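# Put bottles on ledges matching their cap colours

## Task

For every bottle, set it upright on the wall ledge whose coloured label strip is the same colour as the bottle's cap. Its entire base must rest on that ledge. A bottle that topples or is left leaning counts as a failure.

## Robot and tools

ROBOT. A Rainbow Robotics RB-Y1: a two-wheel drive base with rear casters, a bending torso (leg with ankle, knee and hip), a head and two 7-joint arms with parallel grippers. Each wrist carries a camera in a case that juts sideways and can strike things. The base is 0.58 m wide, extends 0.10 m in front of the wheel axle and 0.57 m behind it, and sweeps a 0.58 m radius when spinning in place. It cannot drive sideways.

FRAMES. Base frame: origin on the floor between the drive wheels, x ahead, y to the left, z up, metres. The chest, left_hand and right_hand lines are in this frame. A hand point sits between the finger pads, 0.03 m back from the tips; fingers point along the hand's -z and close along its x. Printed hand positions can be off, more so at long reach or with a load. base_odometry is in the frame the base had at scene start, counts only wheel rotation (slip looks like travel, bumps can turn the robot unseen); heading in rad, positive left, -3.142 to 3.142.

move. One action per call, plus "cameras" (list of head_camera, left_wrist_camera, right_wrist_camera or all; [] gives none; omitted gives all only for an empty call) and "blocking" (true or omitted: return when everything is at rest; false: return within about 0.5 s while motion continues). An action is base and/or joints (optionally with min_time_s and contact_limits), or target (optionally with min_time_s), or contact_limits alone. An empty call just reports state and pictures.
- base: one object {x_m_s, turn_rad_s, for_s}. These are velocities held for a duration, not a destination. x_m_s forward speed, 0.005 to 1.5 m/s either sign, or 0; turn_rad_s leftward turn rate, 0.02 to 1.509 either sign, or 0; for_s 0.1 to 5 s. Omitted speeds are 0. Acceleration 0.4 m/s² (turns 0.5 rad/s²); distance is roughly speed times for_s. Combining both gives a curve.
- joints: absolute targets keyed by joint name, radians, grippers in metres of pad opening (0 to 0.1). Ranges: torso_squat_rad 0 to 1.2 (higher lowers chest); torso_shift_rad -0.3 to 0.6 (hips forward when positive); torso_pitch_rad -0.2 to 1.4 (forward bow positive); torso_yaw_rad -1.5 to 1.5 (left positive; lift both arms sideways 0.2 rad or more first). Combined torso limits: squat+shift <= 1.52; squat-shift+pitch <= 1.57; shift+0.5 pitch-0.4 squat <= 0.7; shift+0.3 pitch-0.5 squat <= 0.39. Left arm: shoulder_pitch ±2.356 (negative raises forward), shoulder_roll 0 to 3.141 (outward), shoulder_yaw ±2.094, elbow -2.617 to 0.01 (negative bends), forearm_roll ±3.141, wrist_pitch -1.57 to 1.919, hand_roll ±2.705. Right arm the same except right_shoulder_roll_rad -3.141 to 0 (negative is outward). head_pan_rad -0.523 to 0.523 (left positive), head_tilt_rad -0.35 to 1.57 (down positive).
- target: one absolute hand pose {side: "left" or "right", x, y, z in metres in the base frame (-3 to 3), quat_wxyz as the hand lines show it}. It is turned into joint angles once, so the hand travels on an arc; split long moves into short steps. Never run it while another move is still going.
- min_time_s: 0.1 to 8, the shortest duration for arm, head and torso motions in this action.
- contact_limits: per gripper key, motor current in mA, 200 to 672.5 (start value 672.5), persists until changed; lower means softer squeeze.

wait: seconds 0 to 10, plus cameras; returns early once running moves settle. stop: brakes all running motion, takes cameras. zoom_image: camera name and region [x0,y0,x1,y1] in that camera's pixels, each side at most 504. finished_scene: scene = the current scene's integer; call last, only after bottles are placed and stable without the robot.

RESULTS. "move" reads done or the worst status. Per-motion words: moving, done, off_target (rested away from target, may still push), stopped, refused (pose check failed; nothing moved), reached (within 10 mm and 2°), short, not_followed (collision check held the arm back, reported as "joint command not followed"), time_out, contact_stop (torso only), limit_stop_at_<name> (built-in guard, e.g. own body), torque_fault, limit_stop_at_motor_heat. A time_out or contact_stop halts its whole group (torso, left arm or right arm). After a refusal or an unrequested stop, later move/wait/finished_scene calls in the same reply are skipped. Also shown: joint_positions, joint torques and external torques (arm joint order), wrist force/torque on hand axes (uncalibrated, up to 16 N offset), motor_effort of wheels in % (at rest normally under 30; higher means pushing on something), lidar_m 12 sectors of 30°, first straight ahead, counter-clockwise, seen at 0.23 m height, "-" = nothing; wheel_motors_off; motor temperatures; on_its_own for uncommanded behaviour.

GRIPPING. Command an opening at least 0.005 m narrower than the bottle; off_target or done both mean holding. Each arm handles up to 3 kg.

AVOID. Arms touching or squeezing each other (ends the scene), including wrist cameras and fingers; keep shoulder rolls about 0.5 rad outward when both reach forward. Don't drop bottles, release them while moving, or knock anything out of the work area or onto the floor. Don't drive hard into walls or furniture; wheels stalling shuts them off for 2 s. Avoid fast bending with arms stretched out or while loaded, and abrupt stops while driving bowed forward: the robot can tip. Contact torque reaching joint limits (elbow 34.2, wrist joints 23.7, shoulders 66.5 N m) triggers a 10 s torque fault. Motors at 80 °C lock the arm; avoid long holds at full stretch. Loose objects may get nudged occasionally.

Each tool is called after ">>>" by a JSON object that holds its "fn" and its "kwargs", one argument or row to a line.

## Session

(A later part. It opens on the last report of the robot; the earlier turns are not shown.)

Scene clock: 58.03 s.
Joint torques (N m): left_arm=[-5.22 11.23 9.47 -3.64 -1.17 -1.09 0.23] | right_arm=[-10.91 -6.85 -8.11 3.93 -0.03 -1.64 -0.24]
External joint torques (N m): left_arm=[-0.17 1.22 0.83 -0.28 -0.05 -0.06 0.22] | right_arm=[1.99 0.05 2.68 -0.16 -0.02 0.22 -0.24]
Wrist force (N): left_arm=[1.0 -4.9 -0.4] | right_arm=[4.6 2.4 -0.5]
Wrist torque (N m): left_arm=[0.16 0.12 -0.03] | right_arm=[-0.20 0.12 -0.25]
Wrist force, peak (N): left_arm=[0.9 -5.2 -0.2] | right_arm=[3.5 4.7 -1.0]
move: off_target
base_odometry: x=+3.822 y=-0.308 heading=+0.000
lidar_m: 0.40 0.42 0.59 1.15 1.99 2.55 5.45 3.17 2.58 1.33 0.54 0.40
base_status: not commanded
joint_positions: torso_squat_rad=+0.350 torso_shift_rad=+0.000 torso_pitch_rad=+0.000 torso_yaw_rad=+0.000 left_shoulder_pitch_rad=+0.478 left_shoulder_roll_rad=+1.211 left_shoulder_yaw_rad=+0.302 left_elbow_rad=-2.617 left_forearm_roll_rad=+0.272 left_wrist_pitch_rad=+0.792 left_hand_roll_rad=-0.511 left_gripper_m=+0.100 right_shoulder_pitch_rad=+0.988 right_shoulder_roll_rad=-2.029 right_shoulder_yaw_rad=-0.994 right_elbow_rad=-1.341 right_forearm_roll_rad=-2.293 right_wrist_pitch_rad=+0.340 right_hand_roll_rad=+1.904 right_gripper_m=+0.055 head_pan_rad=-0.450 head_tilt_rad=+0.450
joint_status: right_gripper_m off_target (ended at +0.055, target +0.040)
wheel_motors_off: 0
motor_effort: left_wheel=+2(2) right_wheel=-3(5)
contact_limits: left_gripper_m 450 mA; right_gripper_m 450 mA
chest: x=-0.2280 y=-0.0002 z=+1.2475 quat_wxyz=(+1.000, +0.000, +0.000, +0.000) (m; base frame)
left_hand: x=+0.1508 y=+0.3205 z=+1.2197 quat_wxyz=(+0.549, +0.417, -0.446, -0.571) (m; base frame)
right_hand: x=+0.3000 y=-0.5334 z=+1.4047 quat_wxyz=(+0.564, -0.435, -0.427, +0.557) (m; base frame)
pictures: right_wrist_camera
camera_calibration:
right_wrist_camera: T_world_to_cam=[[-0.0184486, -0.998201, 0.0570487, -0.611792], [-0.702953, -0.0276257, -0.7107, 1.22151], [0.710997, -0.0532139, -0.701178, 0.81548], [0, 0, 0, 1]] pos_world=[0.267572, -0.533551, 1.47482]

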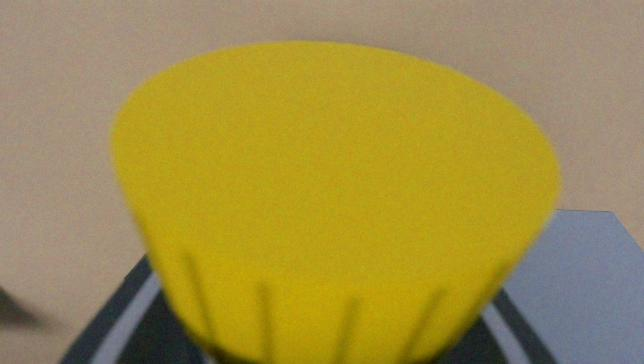

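>>> {"fn": "move", "kwargs": {
  "target": {"side": "right", "x": 0.30, "y": -0.534, "z": 1.45, "quat_wxyz": [0.5609, -0.4305, -0.4305, 0.5609]},
  "min_time_s": 0.8,
  "cameras": ["head_camera", "right_wrist_camera"]
}}

Scene clock: 59.47 s.
Joint torques (N m): left_arm=[-4.94 11.31 9.19 -3.6 -1.08 -1.02 0.16] | right_arm=[-13.85 -8.96 -10.78 3.96 -0.3 -1.79 0.22]
External joint torques (N m): left_arm=[0.11 1.31 0.56 -0.24 0.04 0 0.15] | right_arm=[-0.68 -1.17 -0.65 0.16 -0.17 0.05 0.23]
Wrist force (N): left_arm=[0.7 -4.9 -0.3] | right_arm=[3.1 5.2 -1.8]
Wrist torque (N m): left_arm=[0.17 0.09 -0.03] | right_arm=[-0.19 0.07 -0.22]
Wrist force, peak (N): left_arm=[0.7 -5.1 -0.5] | right_arm=[2.4 7.2 -1.6]
move: done
base_odometry: x=+3.822 y=-0.308 heading=+0.000
lidar_m: 0.39 0.41 0.59 1.15 1.99 2.56 5.44 3.17 2.58 1.33 0.54 0.41
base_status: not commanded
joint_positions: torso_squat_rad=+0.350 torso_shift_rad=+0.000 torso_pitch_rad=+0.000 torso_yaw_rad=+0.000 left_shoulder_pitch_rad=+0.478 left_shoulder_roll_rad=+1.211 left_shoulder_yaw_rad=+0.302 left_elbow_rad=-2.617 left_forearm_roll_rad=+0.272 left_wrist_pitch_rad=+0.792 left_hand_roll_rad=-0.511 left_gripper_m=+0.100 right_shoulder_pitch_rad=+0.933 right_shoulder_roll_rad=-2.077 right_shoulder_yaw_rad=-1.044 right_elbow_rad=-1.207 right_forearm_roll_rad=-2.318 right_wrist_pitch_rad=+0.492 right_hand_roll_rad=+1.927 right_gripper_m=+0.055 head_pan_rad=-0.450 head_tilt_rad=+0.450
joint_status: all done
wheel_motors_off: 0
motor_effort: left_wheel=+2(2) right_wheel=-3(4)
contact_limits: left_gripper_m 450 mA; right_gripper_m 450 mA
chest: x=-0.2280 y=-0.0002 z=+1.2475 quat_wxyz=(+1.000, +0.000, +0.000, +0.000) (m; base frame)
left_hand: x=+0.1508 y=+0.3205 z=+1.2197 quat_wxyz=(+0.549, +0.417, -0.446, -0.571) (m; base frame)
right_hand: x=+0.2999 y=-0.5339 z=+1.4497 quat_wxyz=(+0.562, -0.431, -0.430, +0.560) (m; base frame)
right_hand_status: reached (checked arc, planned for 0.8 s): 0 mm and 0.1 deg off.
pictures: head_camera, right_wrist_camera
camera_calibration:
head_camera: T_world_to_cam=[[-0.457459, -0.888833, 0.0265942, -0.128245], [-0.368256, 0.16214, -0.915477, 1.3079], [0.809394, -0.428587, -0.401491, 0.690794], [0, 0, 0, 1]] pos_world=[-0.136148, -0.0299868, 1.47811]
right_wrist_camera: T_world_to_cam=[[-0.00549189, -0.998505, 0.0543756, -0.615095], [-0.70355, -0.0347836, -0.709794, 1.24843], [0.710625, -0.042154, -0.702308, 0.854674], [0, 0, 0, 1]] pos_world=[0.267601, -0.534723, 1.51982]

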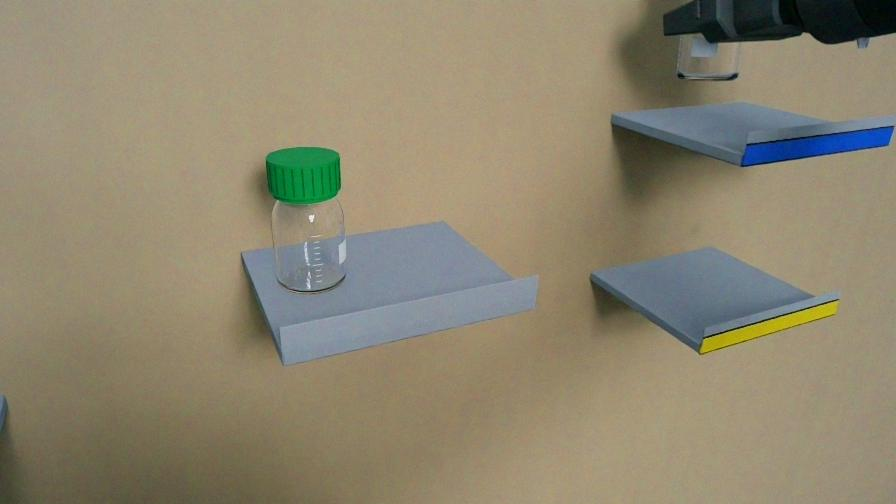

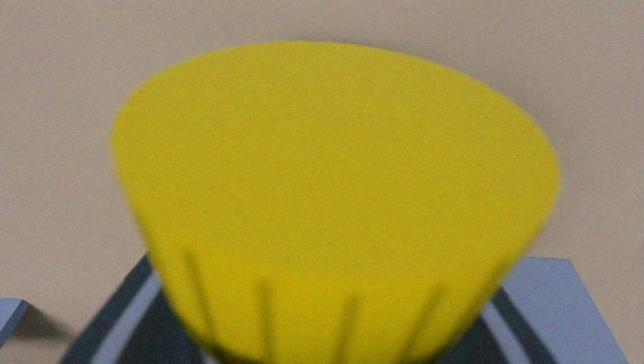

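>>> {"fn": "move", "kwargs": {
  "target": {"side": "right", "x": 0.13, "y": -0.55, "z": 1.45, "quat_wxyz": [0.5609, -0.4305, -0.4305, 0.5609]},
  "min_time_s": 1.2
}}

>>> {"fn": "move", "kwargs": {
  "target": {"side": "right", "x": 0.13, "y": -0.58, "z": 1.345, "quat_wxyz": [0.5609, -0.4305, -0.4305, 0.5609]},
  "min_time_s": 1.0
}}

>>> {"fn": "move", "kwargs": {
  "target": {"side": "right", "x": 0.13, "y": -0.60, "z": 1.248, "quat_wxyz": [0.5609, -0.4305, -0.4305, 0.5609]},
  "min_time_s": 1.0,
  "cameras": ["head_camera", "right_wrist_camera"]
}}

Scene clock: 62.80 s.
Joint torques (N m): left_arm=[-5.11 11.18 9.5 -3.83 -1.06 -1.2 0.23] | right_arm=[-4.65 -15.67 -9.75 0.08 -0.18 -2.26 -0.04]
External joint torques (N m): left_arm=[-0.06 1.18 0.86 -0.48 0.05 -0.18 0.22] | right_arm=[-1.08 -1.92 0.38 -0.25 -0.11 -0.32 -0.03]
Wrist force (N): left_arm=[0.8 -5.1 -0.6] | right_arm=[3.0 6.7 -1.2]
Wrist torque (N m): left_arm=[0.18 0.11 -0.02] | right_arm=[-0.32 0.01 -0.03]
Wrist force, peak (N): left_arm=[0.9 -5.2 -0.3] | right_arm=[4.0 6.6 -0.5]
move: done
base_odometry: x=+3.822 y=-0.308 heading=+0.000
lidar_m: 0.39 0.42 0.59 1.15 1.99 2.56 5.45 3.17 2.57 1.33 0.54 0.41
base_status: not commanded
joint_positions: torso_squat_rad=+0.350 torso_shift_rad=+0.000 torso_pitch_rad=+0.000 torso_yaw_rad=+0.000 left_shoulder_pitch_rad=+0.478 left_shoulder_roll_rad=+1.211 left_shoulder_yaw_rad=+0.302 left_elbow_rad=-2.617 left_forearm_roll_rad=+0.272 left_wrist_pitch_rad=+0.792 left_hand_roll_rad=-0.511 left_gripper_m=+0.100 right_shoulder_pitch_rad=+0.796 right_shoulder_roll_rad=-1.476 right_shoulder_yaw_rad=-1.387 right_elbow_rad=-1.686 right_forearm_roll_rad=-1.872 right_wrist_pitch_rad=+0.914 right_hand_roll_rad=+1.721 right_gripper_m=+0.055 head_pan_rad=-0.450 head_tilt_rad=+0.450
joint_status: all done
wheel_motors_off: 0
motor_effort: left_wheel=+2(2) right_wheel=-3(4)
contact_limits: left_gripper_m 450 mA; right_gripper_m 450 mA
chest: x=-0.2280 y=-0.0003 z=+1.2475 quat_wxyz=(+1.000, +0.000, +0.000, +0.000) (m; base frame)
left_hand: x=+0.1508 y=+0.3205 z=+1.2198 quat_wxyz=(+0.549, +0.417, -0.446, -0.571) (m; base frame)
right_hand: x=+0.1299 y=-0.5502 z=+1.4497 quat_wxyz=(+0.561, -0.430, -0.431, +0.561) (m; base frame)
right_hand_status: reached (checked arc, planned for 1.2 s): 0 mm and 0.1 deg off.
pictures: none

Scene clock: 64.13 s.
Joint torques (N m): left_arm=[-5.41 11.05 9.27 -3.74 -1.17 -1.1 0.24] | right_arm=[-4.32 -16.47 -9.57 -0.74 -0.42 -2.01 -0.12]
External joint torques (N m): left_arm=[-0.36 1.05 0.64 -0.39 -0.05 -0.08 0.23] | right_arm=[-1.54 -1.45 1.85 0.18 -0.11 -0.2 -0.12]
Wrist force (N): left_arm=[0.9 -4.9 -0.5] | right_arm=[2.8 6.0 -1.4]
Wrist torque (N m): left_arm=[0.17 0.12 -0.02] | right_arm=[-0.28 0.04 -0.24]
Wrist force, peak (N): left_arm=[1.1 -5.1 -0.6] | right_arm=[2.6 7.5 -1.9]
move: done
base_odometry: x=+3.822 y=-0.308 heading=+0.000
lidar_m: 0.40 0.42 0.59 1.15 1.99 2.56 5.45 3.17 2.58 1.33 0.53 0.41
base_status: not commanded
joint_positions: torso_squat_rad=+0.350 torso_shift_rad=+0.000 torso_pitch_rad=+0.000 torso_yaw_rad=+0.000 left_shoulder_pitch_rad=+0.478 left_shoulder_roll_rad=+1.211 left_shoulder_yaw_rad=+0.302 left_elbow_rad=-2.617 left_forearm_roll_rad=+0.272 left_wrist_pitch_rad=+0.792 left_hand_roll_rad=-0.511 left_gripper_m=+0.100 right_shoulder_pitch_rad=+0.761 right_shoulder_roll_rad=-1.305 right_shoulder_yaw_rad=-1.095 right_elbow_rad=-1.736 right_forearm_roll_rad=-1.932 right_wrist_pitch_rad=+0.711 right_hand_roll_rad=+1.968 right_gripper_m=+0.055 head_pan_rad=-0.450 head_tilt_rad=+0.450
joint_status: all done
wheel_motors_off: 0
motor_effort: left_wheel=+2(2) right_wheel=-3(4)
contact_limits: left_gripper_m 450 mA; right_gripper_m 450 mA
chest: x=-0.2280 y=-0.0003 z=+1.2475 quat_wxyz=(+1.000, +0.000, +0.000, +0.000) (m; base frame)
left_hand: x=+0.1508 y=+0.3205 z=+1.2198 quat_wxyz=(+0.549, +0.417, -0.446, -0.571) (m; base frame)
right_hand: x=+0.1299 y=-0.5800 z=+1.3449 quat_wxyz=(+0.562, -0.431, -0.430, +0.560) (m; base frame)
right_hand_status: reached (checked arc, planned for 1.0 s): 0 mm and 0.1 deg off.
pictures: none

Scene clock: 65.47 s.
Joint torques (N m): left_arm=[-5.49 11.13 9.43 -3.54 -1.09 -1.09 0.18] | right_arm=[-3.89 -18.35 -9.84 -2.46 -0.82 -1.79 -0.15]
External joint torques (N m): left_arm=[-0.44 1.12 0.79 -0.19 0.03 -0.07 0.17] | right_arm=[-1.22 -1.19 1.74 0.33 -0.27 -0.27 -0.15]
Wrist force (N): left_arm=[0.9 -4.5 -0.4] | right_arm=[2.2 6.0 -0.8]
Wrist torque (N m): left_arm=[0.13 0.12 -0.02] | right_arm=[-0.25 -0.02 -0.22]
Wrist force, peak (N): left_arm=[1.1 -5.1 -0.4] | right_arm=[2.5 7.5 -1.2]
move: done
base_odometry: x=+3.822 y=-0.308 heading=+0.000
lidar_m: 0.39 0.41 0.60 1.15 1.99 2.56 5.45 3.17 2.58 1.34 0.54 0.41
base_status: not commanded
joint_positions: torso_squat_rad=+0.350 torso_shift_rad=+0.000 torso_pitch_rad=+0.000 torso_yaw_rad=+0.000 left_shoulder_pitch_rad=+0.478 left_shoulder_roll_rad=+1.211 left_shoulder_yaw_rad=+0.302 left_elbow_rad=-2.617 left_forearm_roll_rad=+0.272 left_wrist_pitch_rad=+0.792 left_hand_roll_rad=-0.511 left_gripper_m=+0.100 right_shoulder_pitch_rad=+0.637 right_shoulder_roll_rad=-1.164 right_shoulder_yaw_rad=-0.822 right_elbow_rad=-1.674 right_forearm_roll_rad=-1.996 right_wrist_pitch_rad=+0.619 right_hand_roll_rad=+2.262 right_gripper_m=+0.055 head_pan_rad=-0.450 head_tilt_rad=+0.450
joint_status: all done
wheel_motors_off: 0
motor_effort: left_wheel=+1(2) right_wheel=-3(4)
contact_limits: left_gripper_m 450 mA; right_gripper_m 450 mA
chest: x=-0.2280 y=-0.0003 z=+1.2475 quat_wxyz=(+1.000, +0.000, +0.000, +0.000) (m; base frame)
left_hand: x=+0.1508 y=+0.3205 z=+1.2198 quat_wxyz=(+0.549, +0.417, -0.446, -0.571) (m; base frame)
right_hand: x=+0.1300 y=-0.5997 z=+1.2479 quat_wxyz=(+0.562, -0.431, -0.430, +0.560) (m; base frame)
right_hand_status: reached (checked arc, planned for 1.0 s): 0 mm and 0.2 deg off.
pictures: head_camera, right_wrist_camera
camera_calibration:
head_camera: T_world_to_cam=[[-0.457492, -0.888818, 0.0265136, -0.12813], [-0.368215, 0.162219, -0.915479, 1.30791], [0.809394, -0.428587, -0.40149, 0.690793], [0, 0, 0, 1]] pos_world=[-0.136148, -0.0299871, 1.47811]
right_wrist_camera: T_world_to_cam=[[-0.00550162, -0.998501, 0.0544521, -0.670859], [-0.704355, -0.0347833, -0.708995, 0.982532], [0.709826, -0.0422543, -0.703108, 0.831983], [0, 0, 0, 1]] pos_world=[0.0977979, -0.600523, 1.31811]

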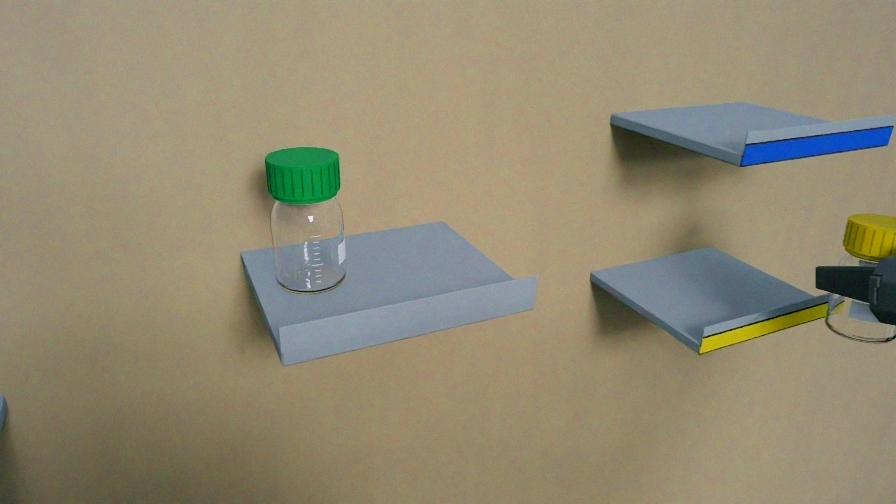

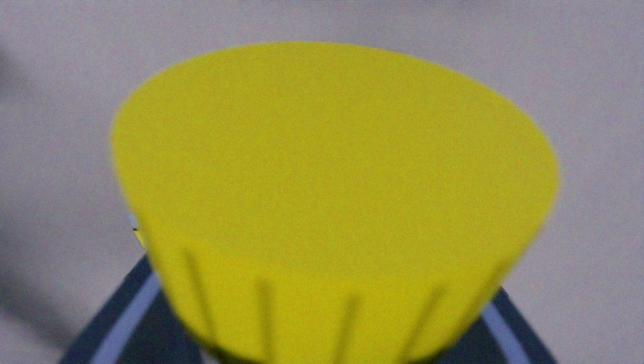

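>>> {"fn": "move", "kwargs": {
  "target": {"side": "right", "x": 0.20, "y": -0.60, "z": 1.25, "quat_wxyz": [0.5609, -0.4305, -0.4305, 0.5609]},
  "min_time_s": 0.8
}}

>>> {"fn": "move", "kwargs": {
  "target": {"side": "right", "x": 0.27, "y": -0.60, "z": 1.248, "quat_wxyz": [0.5609, -0.4305, -0.4305, 0.5609]},
  "min_time_s": 0.8,
  "cameras": ["head_camera", "right_wrist_camera"]
}}

Scene clock: 67.13 s.
Joint torques (N m): left_arm=[-5.23 11.29 9.42 -3.55 -1.14 -1.02 0.21] | right_arm=[-7.43 -21.49 -9.76 -1.93 -0.59 -1.78 -0.1]
External joint torques (N m): left_arm=[-0.18 1.29 0.79 -0.19 -0.03 0 0.2] | right_arm=[-0.64 -1.34 2.03 0.35 -0.18 -0.23 -0.1]
Wrist force (N): left_arm=[0.7 -4.9 -0.6] | right_arm=[2.2 6.1 -1.3]
Wrist torque (N m): left_arm=[0.17 0.09 -0.02] | right_arm=[-0.26 -0.04 -0.08]
Wrist force, peak (N): left_arm=[0.9 -5.3 -0.4] | right_arm=[3.0 6.7 -2.3]
move: done
base_odometry: x=+3.822 y=-0.308 heading=+0.000
lidar_m: 0.39 0.41 0.59 1.15 1.99 2.57 5.45 3.17 2.58 1.33 0.54 0.41
base_status: not commanded
joint_positions: torso_squat_rad=+0.350 torso_shift_rad=+0.000 torso_pitch_rad=+0.000 torso_yaw_rad=+0.000 left_shoulder_pitch_rad=+0.478 left_shoulder_roll_rad=+1.211 left_shoulder_yaw_rad=+0.302 left_elbow_rad=-2.617 left_forearm_roll_rad=+0.272 left_wrist_pitch_rad=+0.792 left_hand_roll_rad=-0.511 left_gripper_m=+0.100 right_shoulder_pitch_rad=+0.389 right_shoulder_roll_rad=-1.337 right_shoulder_yaw_rad=-0.535 right_elbow_rad=-1.505 right_forearm_roll_rad=-2.006 right_wrist_pitch_rad=+0.510 right_hand_roll_rad=+2.232 right_gripper_m=+0.055 head_pan_rad=-0.450 head_tilt_rad=+0.450
joint_status: all done
wheel_motors_off: 0
motor_effort: left_wheel=+2(2) right_wheel=-3(5)
contact_limits: left_gripper_m 450 mA; right_gripper_m 450 mA
chest: x=-0.2280 y=-0.0003 z=+1.2475 quat_wxyz=(+1.000, +0.000, +0.000, +0.000) (m; base frame)
left_hand: x=+0.1508 y=+0.3205 z=+1.2198 quat_wxyz=(+0.549, +0.417, -0.446, -0.571) (m; base frame)
right_hand: x=+0.1996 y=-0.5997 z=+1.2502 quat_wxyz=(+0.562, -0.431, -0.429, +0.560) (m; base frame)
right_hand_status: reached (checked arc, planned for 0.8 s): 1 mm and 0.2 deg off.
pictures: none

Scene clock: 68.27 s.
Joint torques (N m): left_arm=[-5.03 11.08 9.17 -3.44 -1.25 -0.94 0.17] | right_arm=[-23.88 -38.84 -21.74 -4.44 -1.7 -6.1 0.79]
External joint torques (N m): left_arm=[0.01 1.08 0.53 -0.09 -0.13 0.08 0.16] | right_arm=[-12.6 -15.7 -10.72 -1.96 -1.28 -4.6 0.8]
Wrist force (N): left_arm=[1.0 -4.8 -0.1] | right_arm=[3.8 36.4 -11.9]
Wrist torque (N m): left_arm=[0.16 0.13 -0.03] | right_arm=[-1.13 -0.14 -0.96]
Wrist force, peak (N): left_arm=[0.0 -5.6 -1.0] | right_arm=[4.4 59.6 32.0]
move: done
base_odometry: x=+3.822 y=-0.308 heading=+0.000
lidar_m: 0.39 0.42 0.59 1.15 1.99 2.55 5.45 3.17 2.57 1.35 0.55 0.41
base_status: not commanded
joint_positions: torso_squat_rad=+0.350 torso_shift_rad=+0.000 torso_pitch_rad=+0.001 torso_yaw_rad=+0.000 left_shoulder_pitch_rad=+0.478 left_shoulder_roll_rad=+1.211 left_shoulder_yaw_rad=+0.302 left_elbow_rad=-2.617 left_forearm_roll_rad=+0.272 left_wrist_pitch_rad=+0.792 left_hand_roll_rad=-0.511 left_gripper_m=+0.100 right_shoulder_pitch_rad=-0.078 right_shoulder_roll_rad=-1.390 right_shoulder_yaw_rad=-0.107 right_elbow_rad=-1.246 right_forearm_roll_rad=-2.021 right_wrist_pitch_rad=+0.489 right_hand_roll_rad=+2.273 right_gripper_m=+0.055 head_pan_rad=-0.450 head_tilt_rad=+0.450
joint_status: all done
wheel_motors_off: 0
motor_effort: left_wheel=-3(16) right_wheel=+2(30)
contact_limits: left_gripper_m 450 mA; right_gripper_m 450 mA
chest: x=-0.2276 y=-0.0007 z=+1.2475 quat_wxyz=(+1.000, +0.001, +0.000, +0.000) (m; base frame)
left_hand: x=+0.1512 y=+0.3200 z=+1.2198 quat_wxyz=(+0.549, +0.417, -0.445, -0.572) (m; base frame)
right_hand: x=+0.2696 y=-0.5999 z=+1.2425 quat_wxyz=(+0.564, -0.428, -0.429, +0.561) (m; base frame)
right_hand_status: reached (checked arc, planned for 0.8 s): 6 mm and 0.5 deg off.
pictures: head_camera, right_wrist_camera
camera_calibration:
head_camera: T_world_to_cam=[[-0.45751, -0.888821, 0.0261033, -0.127872], [-0.368908, 0.163017, -0.915059, 1.30747], [0.809068, -0.428278, -0.402475, 0.691386], [0, 0, 0, 1]] pos_world=[-0.135546, -0.0306897, 1.47801]
right_wrist_camera: T_world_to_cam=[[-0.00574256, -0.998738, 0.0498925, -0.664393], [-0.709393, -0.0310962, -0.704127, 1.0745], [0.70479, -0.0394369, -0.708319, 0.738587], [0, 0, 0, 1]] pos_world=[0.237881, -0.601014, 1.31289]

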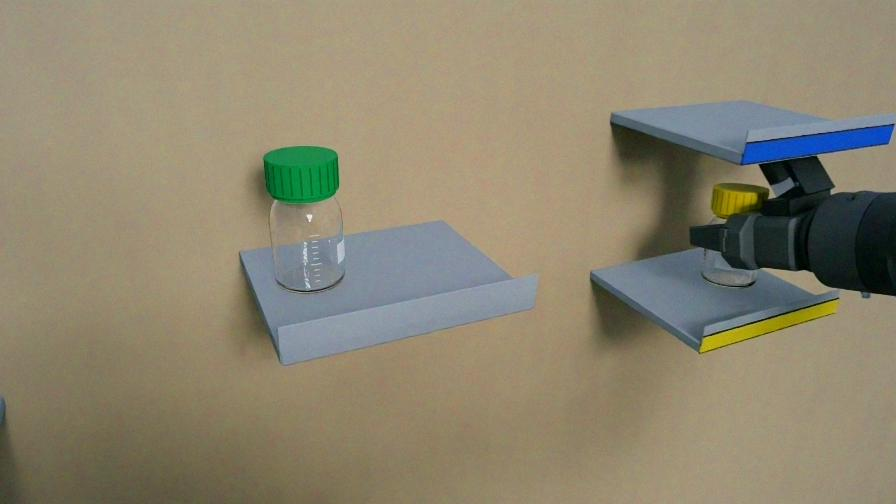

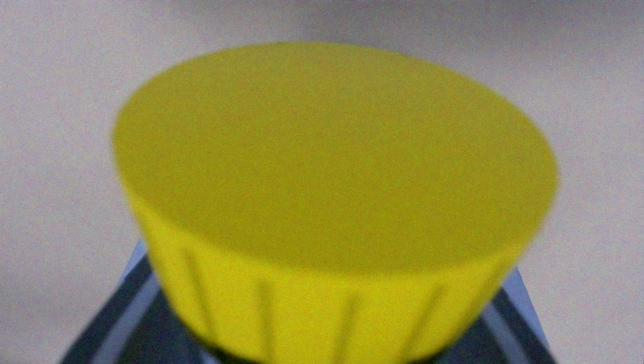

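>>> {"fn": "move", "kwargs": {
  "target": {"side": "right", "x": 0.268, "y": -0.60, "z": 1.222, "quat_wxyz": [0.5609, -0.4305, -0.4305, 0.5609]},
  "min_time_s": 0.8,
  "cameras": ["head_camera"]
}}

Scene clock: 70.00 s.
Joint torques (N m): left_arm=[-5.34 10.88 9.05 -3.5 -1.17 -1.14 0.3] | right_arm=[-9.8 -24.27 -11.81 -2.99 -0.81 -1.8 0.15]
External joint torques (N m): left_arm=[-0.29 0.88 0.41 -0.15 -0.05 -0.12 0.29] | right_arm=[1.33 -1.28 -0.88 -0.05 -0.37 -0.37 0.16]
Wrist force (N): left_arm=[0.7 -5.0 -0.6] | right_arm=[3.5 6.1 -1.7]
Wrist torque (N m): left_arm=[0.18 0.10 -0.02] | right_arm=[-0.28 0.11 -0.19]
Wrist force, peak (N): left_arm=[0.6 -5.2 -0.3] | right_arm=[3.4 37.7 -11.6]
move: done
base_odometry: x=+3.822 y=-0.308 heading=+0.000
lidar_m: 0.39 0.42 0.58 1.15 2.00 2.56 5.45 3.16 2.57 1.34 0.54 0.41
base_status: not commanded
joint_positions: torso_squat_rad=+0.350 torso_shift_rad=+0.000 torso_pitch_rad=+0.000 torso_yaw_rad=+0.000 left_shoulder_pitch_rad=+0.478 left_shoulder_roll_rad=+1.211 left_shoulder_yaw_rad=+0.302 left_elbow_rad=-2.617 left_forearm_roll_rad=+0.272 left_wrist_pitch_rad=+0.792 left_hand_roll_rad=-0.511 left_gripper_m=+0.100 right_shoulder_pitch_rad=-0.057 right_shoulder_roll_rad=-1.339 right_shoulder_yaw_rad=-0.120 right_elbow_rad=-1.248 right_forearm_roll_rad=-2.022 right_wrist_pitch_rad=+0.473 right_hand_roll_rad=+2.328 right_gripper_m=+0.055 head_pan_rad=-0.450 head_tilt_rad=+0.450
joint_status: all done
wheel_motors_off: 0
motor_effort: left_wheel=-4(4) right_wheel=+4(4)
contact_limits: left_gripper_m 450 mA; right_gripper_m 450 mA
chest: x=-0.2278 y=-0.0003 z=+1.2475 quat_wxyz=(+1.000, +0.000, +0.000, +0.000) (m; base frame)
left_hand: x=+0.1510 y=+0.3204 z=+1.2197 quat_wxyz=(+0.549, +0.417, -0.446, -0.571) (m; base frame)
right_hand: x=+0.2670 y=-0.5994 z=+1.2228 quat_wxyz=(+0.562, -0.431, -0.429, +0.561) (m; base frame)
right_hand_status: reached (checked arc, planned for 0.8 s): 1 mm and 0.3 deg off.
pictures: head_camera
camera_calibration:
head_camera: T_world_to_cam=[[-0.457503, -0.888811, 0.026576, -0.128221], [-0.368491, 0.162306, -0.915353, 1.30778], [0.809262, -0.42857, -0.401774, 0.69099], [0, 0, 0, 1]] pos_world=[-0.135947, -0.0300874, 1.47811]

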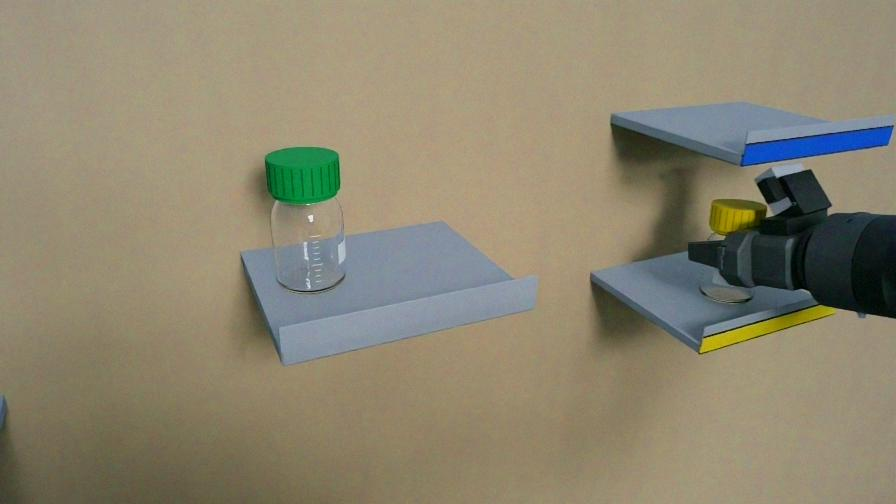

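>>> {"fn": "zoom_image", "kwargs": {
  "camera": "head_camera",
  "region": [580, 90, 896, 370]
}}

Scaled by 1.595 from the camera's 896x504 image, which has a finer 1280x720 frame.

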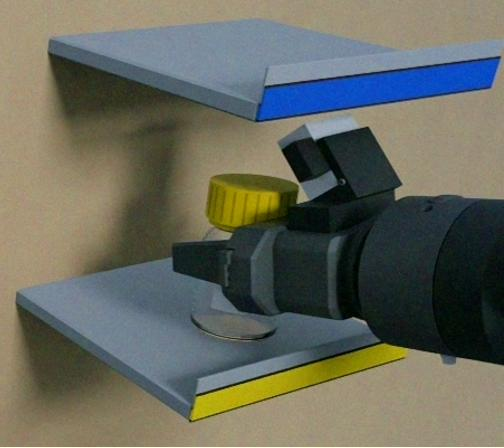

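>>> {"fn": "move", "kwargs": {
  "target": {"side": "right", "x": 0.268, "y": -0.60, "z": 1.2145, "quat_wxyz": [0.5609, -0.4305, -0.4305, 0.5609]},
  "min_time_s": 0.5,
  "cameras": ["head_camera"]
}}

>>> {"fn": "zoom_image", "kwargs": {
  "camera": "head_camera",
  "region": [580, 90, 896, 370]
}}

Scene clock: 71.63 s.
Joint torques (N m): left_arm=[-5.42 10.87 9.26 -3.68 -1.18 -1.05 0.32] | right_arm=[-5.65 -15.75 -3.17 -1.75 0.32 1.65 -0.1]
External joint torques (N m): left_arm=[-0.36 0.86 0.63 -0.33 -0.06 -0.02 0.3] | right_arm=[5.58 7.23 7.62 1.47 0.79 3.04 -0.09]
Wrist force (N): left_arm=[0.8 -4.9 -0.7] | right_arm=[1.7 -10.1 10.1]
Wrist torque (N m): left_arm=[0.16 0.12 -0.02] | right_arm=[-0.31 0.13 -0.09]
Wrist force, peak (N): left_arm=[0.6 -5.3 -0.5] | right_arm=[2.3 -13.3 11.7]
move: done
base_odometry: x=+3.822 y=-0.308 heading=+0.000
lidar_m: 0.39 0.42 0.59 1.15 1.99 2.55 5.45 3.18 2.58 1.34 0.54 0.40
base_status: not commanded
joint_positions: torso_squat_rad=+0.350 torso_shift_rad=+0.000 torso_pitch_rad=+0.000 torso_yaw_rad=+0.000 left_shoulder_pitch_rad=+0.478 left_shoulder_roll_rad=+1.211 left_shoulder_yaw_rad=+0.302 left_elbow_rad=-2.617 left_forearm_roll_rad=+0.272 left_wrist_pitch_rad=+0.792 left_hand_roll_rad=-0.511 left_gripper_m=+0.100 right_shoulder_pitch_rad=-0.068 right_shoulder_roll_rad=-1.315 right_shoulder_yaw_rad=-0.121 right_elbow_rad=-1.233 right_forearm_roll_rad=-2.025 right_wrist_pitch_rad=+0.478 right_hand_roll_rad=+2.361 right_gripper_m=+0.055 head_pan_rad=-0.450 head_tilt_rad=+0.450
joint_status: all done
wheel_motors_off: 0
motor_effort: left_wheel=-4(4) right_wheel=+2(4)
contact_limits: left_gripper_m 450 mA; right_gripper_m 450 mA
chest: x=-0.2283 y=+0.0000 z=+1.2475 quat_wxyz=(+1.000, +0.000, +0.000, +0.000) (m; base frame)
left_hand: x=+0.1505 y=+0.3206 z=+1.2198 quat_wxyz=(+0.549, +0.417, -0.446, -0.571) (m; base frame)
right_hand: x=+0.2677 y=-0.5997 z=+1.2176 quat_wxyz=(+0.560, -0.433, -0.430, +0.560) (m; base frame)
right_hand_status: reached (checked arc, planned for 0.5 s): 3 mm and 0.3 deg off.
pictures: head_camera
camera_calibration:
head_camera: T_world_to_cam=[[-0.457601, -0.888757, 0.0267002, -0.128334], [-0.367727, 0.161824, -0.915745, 1.30816], [0.809554, -0.428865, -0.400871, 0.690344], [0, 0, 0, 1]] pos_world=[-0.136549, -0.0296857, 1.47811]

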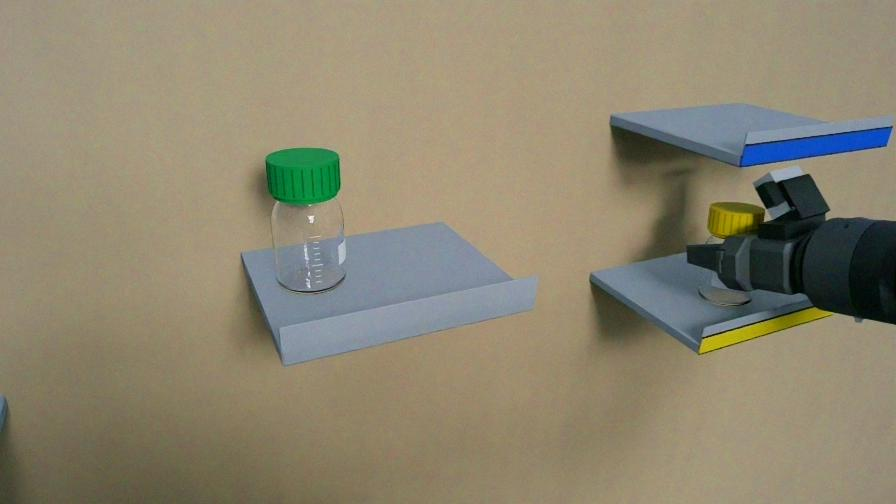

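Scaled by 1.595 from the camera's 896x504 image, which has a finer 1280x720 frame.

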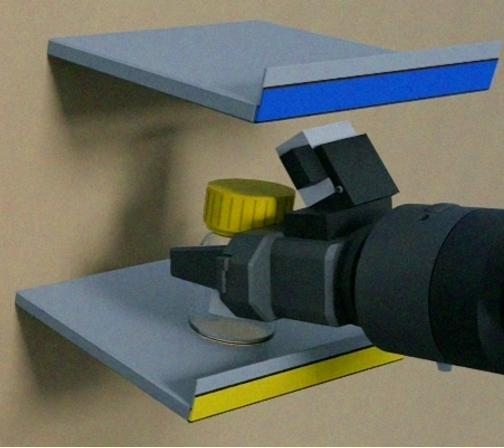

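>>> {"fn": "move", "kwargs": {
  "target": {"side": "right", "x": 0.267, "y": -0.60, "z": 1.2175, "quat_wxyz": [0.5609, -0.4305, -0.4305, 0.5609]},
  "min_time_s": 0.4
}}

>>> {"fn": "move", "kwargs": {
  "joints": {"right_gripper_m": 0.1},
  "cameras": ["head_camera", "right_wrist_camera"]
}}

Scene clock: 73.10 s.
Joint torques (N m): left_arm=[-5.06 10.75 8.97 -3.48 -1.13 -0.98 0.19] | right_arm=[-7.87 -20.73 -5.65 -2.29 0.05 -0.12 -0.01]
External joint torques (N m): left_arm=[0 0.75 0.34 -0.13 -0.01 0.04 0.18] | right_arm=[3.36 2.26 5.14 0.93 0.52 1.27 0]
Wrist force (N): left_arm=[0.9 -4.8 -0.4] | right_arm=[3.0 -3.4 6.1]
Wrist torque (N m): left_arm=[0.16 0.12 -0.03] | right_arm=[-0.25 -0.01 -0.20]
Wrist force, peak (N): left_arm=[0.9 -5.1 -0.5] | right_arm=[2.0 -11.8 10.7]
move: done
base_odometry: x=+3.822 y=-0.308 heading=+0.000
lidar_m: 0.39 0.42 0.59 1.15 1.99 2.56 5.45 3.17 2.57 1.34 0.54 0.41
base_status: not commanded
joint_positions: torso_squat_rad=+0.350 torso_shift_rad=+0.000 torso_pitch_rad=-0.001 torso_yaw_rad=+0.000 left_shoulder_pitch_rad=+0.478 left_shoulder_roll_rad=+1.211 left_shoulder_yaw_rad=+0.302 left_elbow_rad=-2.617 left_forearm_roll_rad=+0.272 left_wrist_pitch_rad=+0.792 left_hand_roll_rad=-0.511 left_gripper_m=+0.100 right_shoulder_pitch_rad=-0.069 right_shoulder_roll_rad=-1.316 right_shoulder_yaw_rad=-0.122 right_elbow_rad=-1.233 right_forearm_roll_rad=-2.025 right_wrist_pitch_rad=+0.477 right_hand_roll_rad=+2.361 right_gripper_m=+0.055 head_pan_rad=-0.450 head_tilt_rad=+0.450
joint_status: all done
wheel_motors_off: 0
motor_effort: left_wheel=-4(4) right_wheel=+3(4)
contact_limits: left_gripper_m 450 mA; right_gripper_m 450 mA
chest: x=-0.2283 y=+0.0000 z=+1.2475 quat_wxyz=(+1.000, +0.000, +0.000, +0.000) (m; base frame)
left_hand: x=+0.1505 y=+0.3206 z=+1.2198 quat_wxyz=(+0.549, +0.417, -0.446, -0.571) (m; base frame)
right_hand: x=+0.2678 y=-0.5999 z=+1.2188 quat_wxyz=(+0.559, -0.433, -0.431, +0.560) (m; base frame)
right_hand_status: reached (checked arc, planned for 0.4 s): 2 mm and 0.4 deg off.
pictures: none

Scene clock: 74.10 s.
Joint torques (N m): left_arm=[-5.22 11.06 8.9 -3.31 -1.1 -1.08 0.16] | right_arm=[-9.31 -22.93 -7.34 -2.59 -0.42 -1.05 -0.13]
External joint torques (N m): left_arm=[-0.16 1.06 0.27 0.04 0.01 -0.06 0.15] | right_arm=[1.91 0.06 3.45 0.63 0.04 0.34 -0.13]
Wrist force (N): left_arm=[0.7 -4.8 -0.5] | right_arm=[3.4 4.5 -0.9]
Wrist torque (N m): left_arm=[0.16 0.08 -0.05] | right_arm=[-0.29 0.10 -0.22]
Wrist force, peak (N): left_arm=[1.0 -5.4 -0.7] | right_arm=[3.4 -3.2 5.7]
move: done
base_odometry: x=+3.822 y=-0.308 heading=+0.000
lidar_m: 0.39 0.41 0.60 1.15 1.99 2.56 5.45 3.17 2.58 1.33 0.55 0.41
base_status: not commanded
joint_positions: torso_squat_rad=+0.350 torso_shift_rad=+0.000 torso_pitch_rad=+0.000 torso_yaw_rad=+0.000 left_shoulder_pitch_rad=+0.478 left_shoulder_roll_rad=+1.211 left_shoulder_yaw_rad=+0.302 left_elbow_rad=-2.617 left_forearm_roll_rad=+0.272 left_wrist_pitch_rad=+0.792 left_hand_roll_rad=-0.511 left_gripper_m=+0.100 right_shoulder_pitch_rad=-0.068 right_shoulder_roll_rad=-1.315 right_shoulder_yaw_rad=-0.122 right_elbow_rad=-1.233 right_forearm_roll_rad=-2.025 right_wrist_pitch_rad=+0.477 right_hand_roll_rad=+2.361 right_gripper_m=+0.100 head_pan_rad=-0.450 head_tilt_rad=+0.450
joint_status: all done
wheel_motors_off: 0
motor_effort: left_wheel=-3(4) right_wheel=+5(5)
contact_limits: left_gripper_m 450 mA; right_gripper_m 450 mA
chest: x=-0.2281 y=-0.0002 z=+1.2475 quat_wxyz=(+1.000, +0.000, +0.000, +0.000) (m; base frame)
left_hand: x=+0.1507 y=+0.3205 z=+1.2198 quat_wxyz=(+0.549, +0.417, -0.446, -0.571) (m; base frame)
right_hand: x=+0.2679 y=-0.5999 z=+1.2179 quat_wxyz=(+0.560, -0.433, -0.431, +0.560) (m; base frame)
pictures: head_camera, right_wrist_camera
camera_calibration:
head_camera: T_world_to_cam=[[-0.457535, -0.888796, 0.0265303, -0.128162], [-0.367948, 0.162082, -0.915611, 1.30805], [0.809491, -0.428686, -0.401189, 0.690563], [0, 0, 0, 1]] pos_world=[-0.136349, -0.0298866, 1.47811]
right_wrist_camera: T_world_to_cam=[[-0.00453801, -0.998357, 0.0571256, -0.672045], [-0.700807, -0.0375755, -0.712361, 1.05988], [0.713337, -0.0432667, -0.699484, 0.706976], [0, 0, 0, 1]] pos_world=[0.235412, -0.600526, 1.28793]

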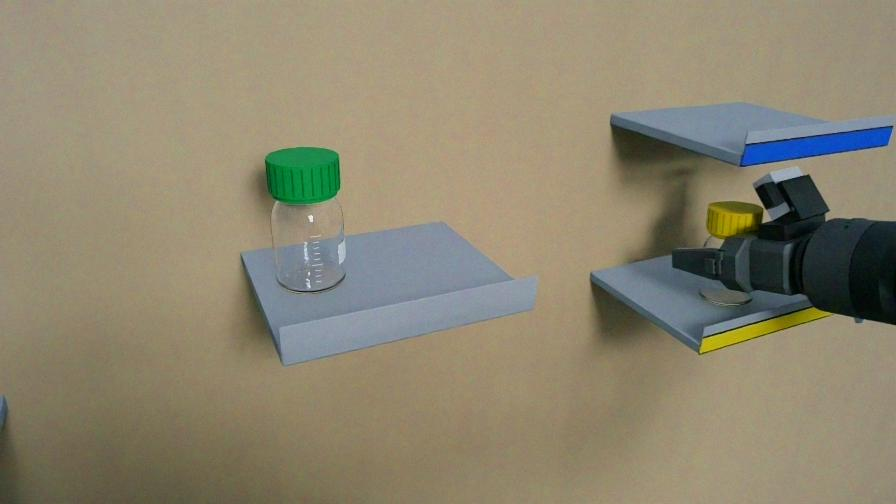

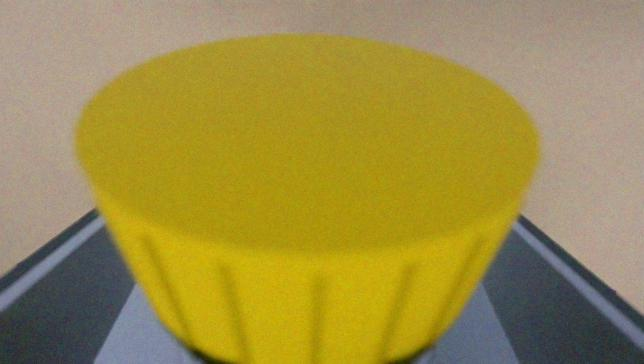

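>>> {"fn": "move", "kwargs": {
  "target": {"side": "right", "x": 0.19, "y": -0.59, "z": 1.222, "quat_wxyz": [0.5609, -0.4305, -0.4305, 0.5609]},
  "min_time_s": 0.7
}}

>>> {"fn": "move", "kwargs": {
  "target": {"side": "right", "x": 0.11, "y": -0.50, "z": 1.30, "quat_wxyz": [0.5609, -0.4305, -0.4305, 0.5609]},
  "min_time_s": 1.0,
  "cameras": ["head_camera"]
}}

Scene clock: 76.57 s.
Joint torques (N m): left_arm=[-5.16 11.11 9.36 -3.49 -1.11 -1.01 0.16] | right_arm=[-4.76 -20.73 -10.52 -1.65 -0.24 -1.22 -0.13]
External joint torques (N m): left_arm=[-0.1 1.11 0.73 -0.14 0.01 0.01 0.15] | right_arm=[1.29 -1.87 1.49 0.39 0.13 0.19 -0.12]
Wrist force (N): left_arm=[0.9 -4.9 -0.4] | right_arm=[2.5 3.5 -1.3]
Wrist torque (N m): left_arm=[0.16 0.11 -0.03] | right_arm=[-0.13 0.00 -0.07]
Wrist force, peak (N): left_arm=[0.8 -5.2 -0.5] | right_arm=[2.3 6.4 -1.4]
move: done
base_odometry: x=+3.822 y=-0.308 heading=+0.000
lidar_m: 0.39 0.42 0.59 1.15 1.99 2.56 5.44 3.17 2.58 1.34 0.54 0.40
base_status: not commanded
joint_positions: torso_squat_rad=+0.350 torso_shift_rad=+0.000 torso_pitch_rad=+0.000 torso_yaw_rad=+0.000 left_shoulder_pitch_rad=+0.478 left_shoulder_roll_rad=+1.211 left_shoulder_yaw_rad=+0.302 left_elbow_rad=-2.617 left_forearm_roll_rad=+0.272 left_wrist_pitch_rad=+0.792 left_hand_roll_rad=-0.511 left_gripper_m=+0.100 right_shoulder_pitch_rad=+0.478 right_shoulder_roll_rad=-1.319 right_shoulder_yaw_rad=-0.501 right_elbow_rad=-1.565 right_forearm_roll_rad=-2.121 right_wrist_pitch_rad=+0.414 right_hand_roll_rad=+2.343 right_gripper_m=+0.100 head_pan_rad=-0.450 head_tilt_rad=+0.450
joint_status: all done
wheel_motors_off: 0
motor_effort: left_wheel=-4(4) right_wheel=+4(4)
contact_limits: left_gripper_m 450 mA; right_gripper_m 450 mA
chest: x=-0.2281 y=-0.0002 z=+1.2475 quat_wxyz=(+1.000, +0.000, +0.000, +0.000) (m; base frame)
left_hand: x=+0.1507 y=+0.3205 z=+1.2198 quat_wxyz=(+0.549, +0.417, -0.446, -0.571) (m; base frame)
right_hand: x=+0.1901 y=-0.5898 z=+1.2220 quat_wxyz=(+0.560, -0.430, -0.432, +0.561) (m; base frame)
right_hand_status: reached (checked arc, planned for 0.9 s): 0 mm and 0.2 deg off.
pictures: none

Scene clock: 77.90 s.
Joint torques (N m): left_arm=[-5.38 10.97 9.19 -3.61 -1.19 -0.86 0.21] | right_arm=[0.43 -8.59 -10.32 0.43 -0.17 -1.79 0.31]
External joint torques (N m): left_arm=[-0.33 0.97 0.56 -0.26 -0.08 0.16 0.19] | right_arm=[1 -0.08 0.87 0.15 -0.27 0.16 0.32]
Wrist force (N): left_arm=[1.0 -4.8 -0.3] | right_arm=[3.1 4.6 -0.8]
Wrist torque (N m): left_arm=[0.16 0.13 -0.02] | right_arm=[-0.28 0.07 -0.01]
Wrist force, peak (N): left_arm=[0.8 -5.2 -0.5] | right_arm=[3.2 5.7 -0.3]
move: done
base_odometry: x=+3.822 y=-0.308 heading=+0.000
lidar_m: 0.39 0.41 0.59 1.15 1.99 2.56 5.45 3.17 2.57 1.34 0.55 0.41
base_status: not commanded
joint_positions: torso_squat_rad=+0.350 torso_shift_rad=+0.000 torso_pitch_rad=+0.000 torso_yaw_rad=+0.000 left_shoulder_pitch_rad=+0.478 left_shoulder_roll_rad=+1.211 left_shoulder_yaw_rad=+0.302 left_elbow_rad=-2.617 left_forearm_roll_rad=+0.272 left_wrist_pitch_rad=+0.792 left_hand_roll_rad=-0.511 left_gripper_m=+0.100 right_shoulder_pitch_rad=+1.073 right_shoulder_roll_rad=-1.193 right_shoulder_yaw_rad=-1.121 right_elbow_rad=-2.157 right_forearm_roll_rad=-1.742 right_wrist_pitch_rad=+0.408 right_hand_roll_rad=+1.697 right_gripper_m=+0.100 head_pan_rad=-0.450 head_tilt_rad=+0.450
joint_status: all done
wheel_motors_off: 0
motor_effort: left_wheel=-4(4) right_wheel=+3(4)
contact_limits: left_gripper_m 450 mA; right_gripper_m 450 mA
chest: x=-0.2280 y=-0.0002 z=+1.2475 quat_wxyz=(+1.000, +0.000, +0.000, +0.000) (m; base frame)
left_hand: x=+0.1507 y=+0.3205 z=+1.2198 quat_wxyz=(+0.549, +0.417, -0.446, -0.571) (m; base frame)
right_hand: x=+0.1103 y=-0.4993 z=+1.3002 quat_wxyz=(+0.557, -0.428, -0.435, +0.564) (m; base frame)
right_hand_status: reached (checked arc, planned for 1.0 s): 1 mm and 0.8 deg off.
pictures: head_camera
camera_calibration:
head_camera: T_world_to_cam=[[-0.457513, -0.888806, 0.0265693, -0.12826], [-0.368117, 0.16212, -0.915537, 1.30797], [0.809427, -0.428651, -0.401356, 0.690679], [0, 0, 0, 1]] pos_world=[-0.136249, -0.0299867, 1.47811]

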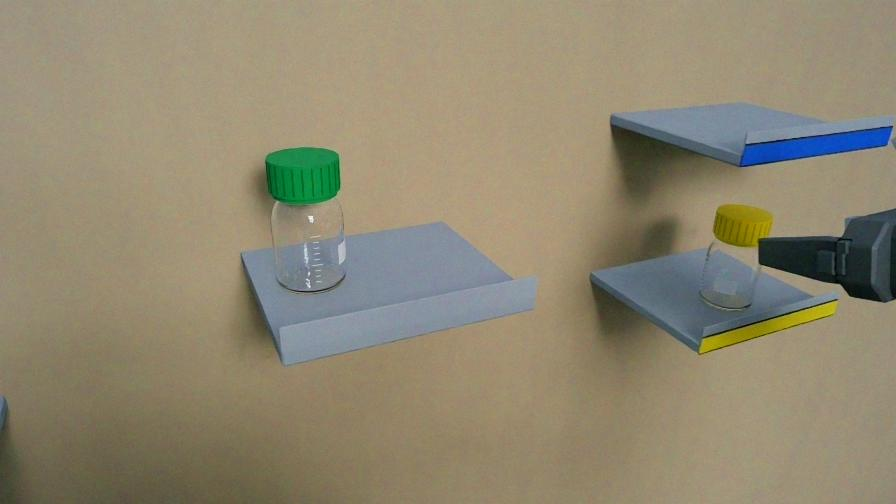

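>>> {"fn": "move", "kwargs": {
  "target": {"side": "right", "x": 0.14, "y": -0.33, "z": 1.30, "quat_wxyz": [0.5609, -0.4305, -0.4305, 0.5609]},
  "min_time_s": 0.8
}}

>>> {"fn": "move", "kwargs": {
  "base": {"x_m_s": -0.25, "for_s": 0.6},
  "joints": {"torso_yaw_rad": 0.8, "head_pan_rad": -0.3},
  "cameras": ["head_camera", "left_wrist_camera"]
}}

Scene clock: 81.07 s.
Joint torques (N m): left_arm=[-5.18 10.83 9.13 -3.46 -1.11 -1.1 0.19] | right_arm=[-4.93 -7.6 -5.53 1.9 0.78 -0.83 0.1]
External joint torques (N m): left_arm=[-0.12 0.83 0.49 -0.11 0 -0.08 0.18] | right_arm=[-0.75 -0.19 3.29 0 -0.45 0.02 0.1]
Wrist force (N): left_arm=[0.9 -4.9 -0.5] | right_arm=[2.2 3.4 -1.1]
Wrist torque (N m): left_arm=[0.17 0.11 -0.02] | right_arm=[-0.16 0.01 -0.02]
Wrist force, peak (N): left_arm=[0.8 -5.3 -0.8] | right_arm=[3.2 5.5 -1.4]
move: short
base_odometry: x=+3.822 y=-0.308 heading=+0.000
lidar_m: 0.39 0.41 0.59 1.15 1.99 2.56 5.45 3.17 2.58 1.33 0.54 0.41
base_status: not commanded
joint_positions: torso_squat_rad=+0.350 torso_shift_rad=+0.000 torso_pitch_rad=+0.000 torso_yaw_rad=+0.000 left_shoulder_pitch_rad=+0.478 left_shoulder_roll_rad=+1.211 left_shoulder_yaw_rad=+0.302 left_elbow_rad=-2.617 left_forearm_roll_rad=+0.272 left_wrist_pitch_rad=+0.792 left_hand_roll_rad=-0.511 left_gripper_m=+0.100 right_shoulder_pitch_rad=+0.889 right_shoulder_roll_rad=-1.474 right_shoulder_yaw_rad=-1.023 right_elbow_rad=-2.617 right_forearm_roll_rad=-0.732 right_wrist_pitch_rad=+0.732 right_hand_roll_rad=+0.428 right_gripper_m=+0.100 head_pan_rad=-0.450 head_tilt_rad=+0.450
joint_status: all done
wheel_motors_off: 0
motor_effort: left_wheel=-4(5) right_wheel=+4(4)
contact_limits: left_gripper_m 450 mA; right_gripper_m 450 mA
chest: x=-0.2280 y=-0.0002 z=+1.2475 quat_wxyz=(+1.000, +0.000, +0.000, +0.000) (m; base frame)
left_hand: x=+0.1508 y=+0.3205 z=+1.2198 quat_wxyz=(+0.549, +0.417, -0.446, -0.571) (m; base frame)
right_hand: x=+0.1406 y=-0.3305 z=+1.3002 quat_wxyz=(+0.555, -0.401, -0.437, +0.583) (m; base frame)
right_hand_status: short (checked arc, as near as the solve gets, planned for 1.0 s): 1 mm and 4.3 deg off. The place is met; only the turn is off.
pictures: none

Scene clock: 83.20 s.
Joint torques (N m): left_arm=[-5.45 10.89 9.11 -3.62 -1.16 -1.12 0.14] | right_arm=[-4.54 -8.3 -6.05 1.57 1.14 -0.93 0.19]
External joint torques (N m): left_arm=[-0.4 0.89 0.47 -0.28 -0.05 -0.1 0.13] | right_arm=[-0.36 -0.87 2.76 -0.34 -0.08 -0.08 0.19]
Wrist force (N): left_arm=[0.8 -4.9 -0.5] | right_arm=[2.7 3.9 -0.8]
Wrist torque (N m): left_arm=[0.17 0.10 -0.03] | right_arm=[-0.19 0.06 0.05]
Wrist force, peak (N): left_arm=[0.7 -5.3 -1.1] | right_arm=[2.9 4.7 -1.4]
move: done
base_odometry: x=+3.678 y=-0.308 heading=+0.000
lidar_m: 0.54 0.57 0.80 1.17 1.93 2.91 5.31 3.06 2.57 1.82 0.74 0.55
base_status: done (sent for 0.6 of 0.6 s)
joint_positions: torso_squat_rad=+0.350 torso_shift_rad=+0.000 torso_pitch_rad=+0.000 torso_yaw_rad=+0.800 left_shoulder_pitch_rad=+0.478 left_shoulder_roll_rad=+1.211 left_shoulder_yaw_rad=+0.302 left_elbow_rad=-2.617 left_forearm_roll_rad=+0.272 left_wrist_pitch_rad=+0.792 left_hand_roll_rad=-0.511 left_gripper_m=+0.100 right_shoulder_pitch_rad=+0.889 right_shoulder_roll_rad=-1.474 right_shoulder_yaw_rad=-1.023 right_elbow_rad=-2.617 right_forearm_roll_rad=-0.733 right_wrist_pitch_rad=+0.732 right_hand_roll_rad=+0.428 right_gripper_m=+0.100 head_pan_rad=-0.300 head_tilt_rad=+0.450
joint_status: all done
wheel_motors_off: 0
motor_effort: left_wheel=-1(28) right_wheel=-4(24)
contact_limits: left_gripper_m 450 mA; right_gripper_m 450 mA
chest: x=-0.2280 y=-0.0002 z=+1.2475 quat_wxyz=(+0.921, +0.000, +0.000, +0.389) (m; base frame)
left_hand: x=-0.1942 y=+0.4950 z=+1.2199 quat_wxyz=(+0.728, +0.558, -0.249, -0.312) (m; base frame)
right_hand: x=+0.2658 y=+0.0342 z=+1.3004 quat_wxyz=(+0.284, -0.199, -0.559, +0.753) (m; base frame)
pictures: head_camera, left_wrist_camera
camera_calibration:
head_camera: T_world_to_cam=[[0.456861, -0.889142, 0.0265409, 0.0772493], [-0.345558, -0.20489, -0.915756, 1.31382], [0.819676, 0.409202, -0.400856, 0.691323], [0, 0, 0, 1]] pos_world=[-0.147952, 0.0549843, 1.47821]
left_wrist_camera: T_world_to_cam=[[0.654465, -0.755885, 0.0176772, 0.478584], [-0.502929, -0.452669, -0.736311, 1.05188], [0.564568, 0.472999, -0.676413, 0.774933], [0, 0, 0, 1]] pos_world=[-0.221699, 0.471364, 1.29022]

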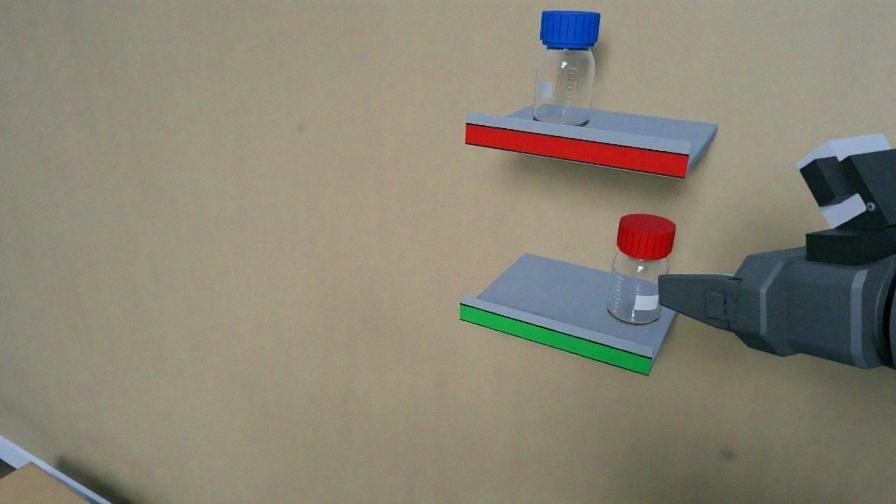

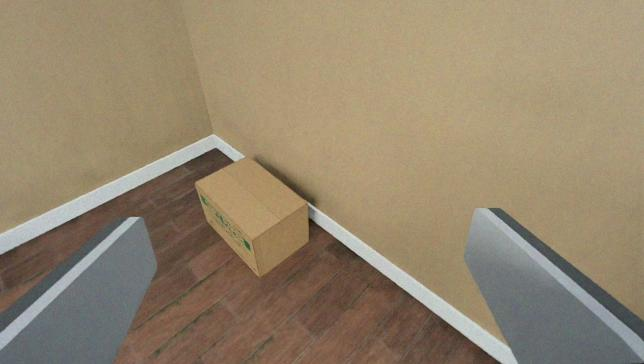

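>>> {"fn": "zoom_image", "kwargs": {
  "camera": "head_camera",
  "region": [450, 0, 750, 190]
}}

>>> {"fn": "zoom_image", "kwargs": {
  "camera": "head_camera",
  "region": [450, 200, 750, 390]
}}

Scaled by 1.680 from the camera's 896x504 image, which has a finer 1280x720 frame.

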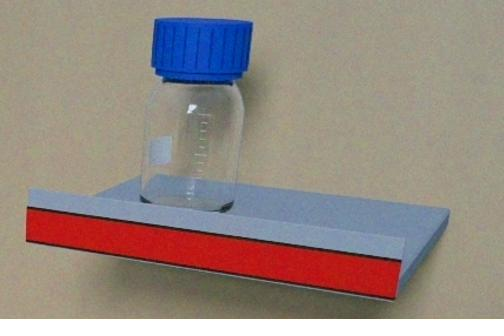

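Scaled by 1.680 from the camera's 896x504 image, which has a finer 1280x720 frame.

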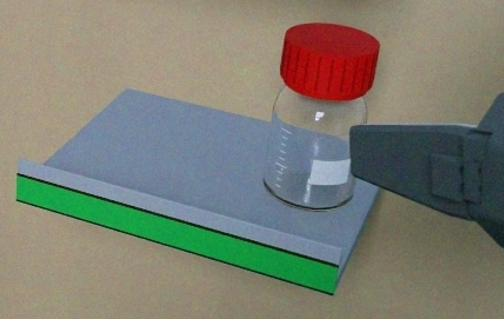

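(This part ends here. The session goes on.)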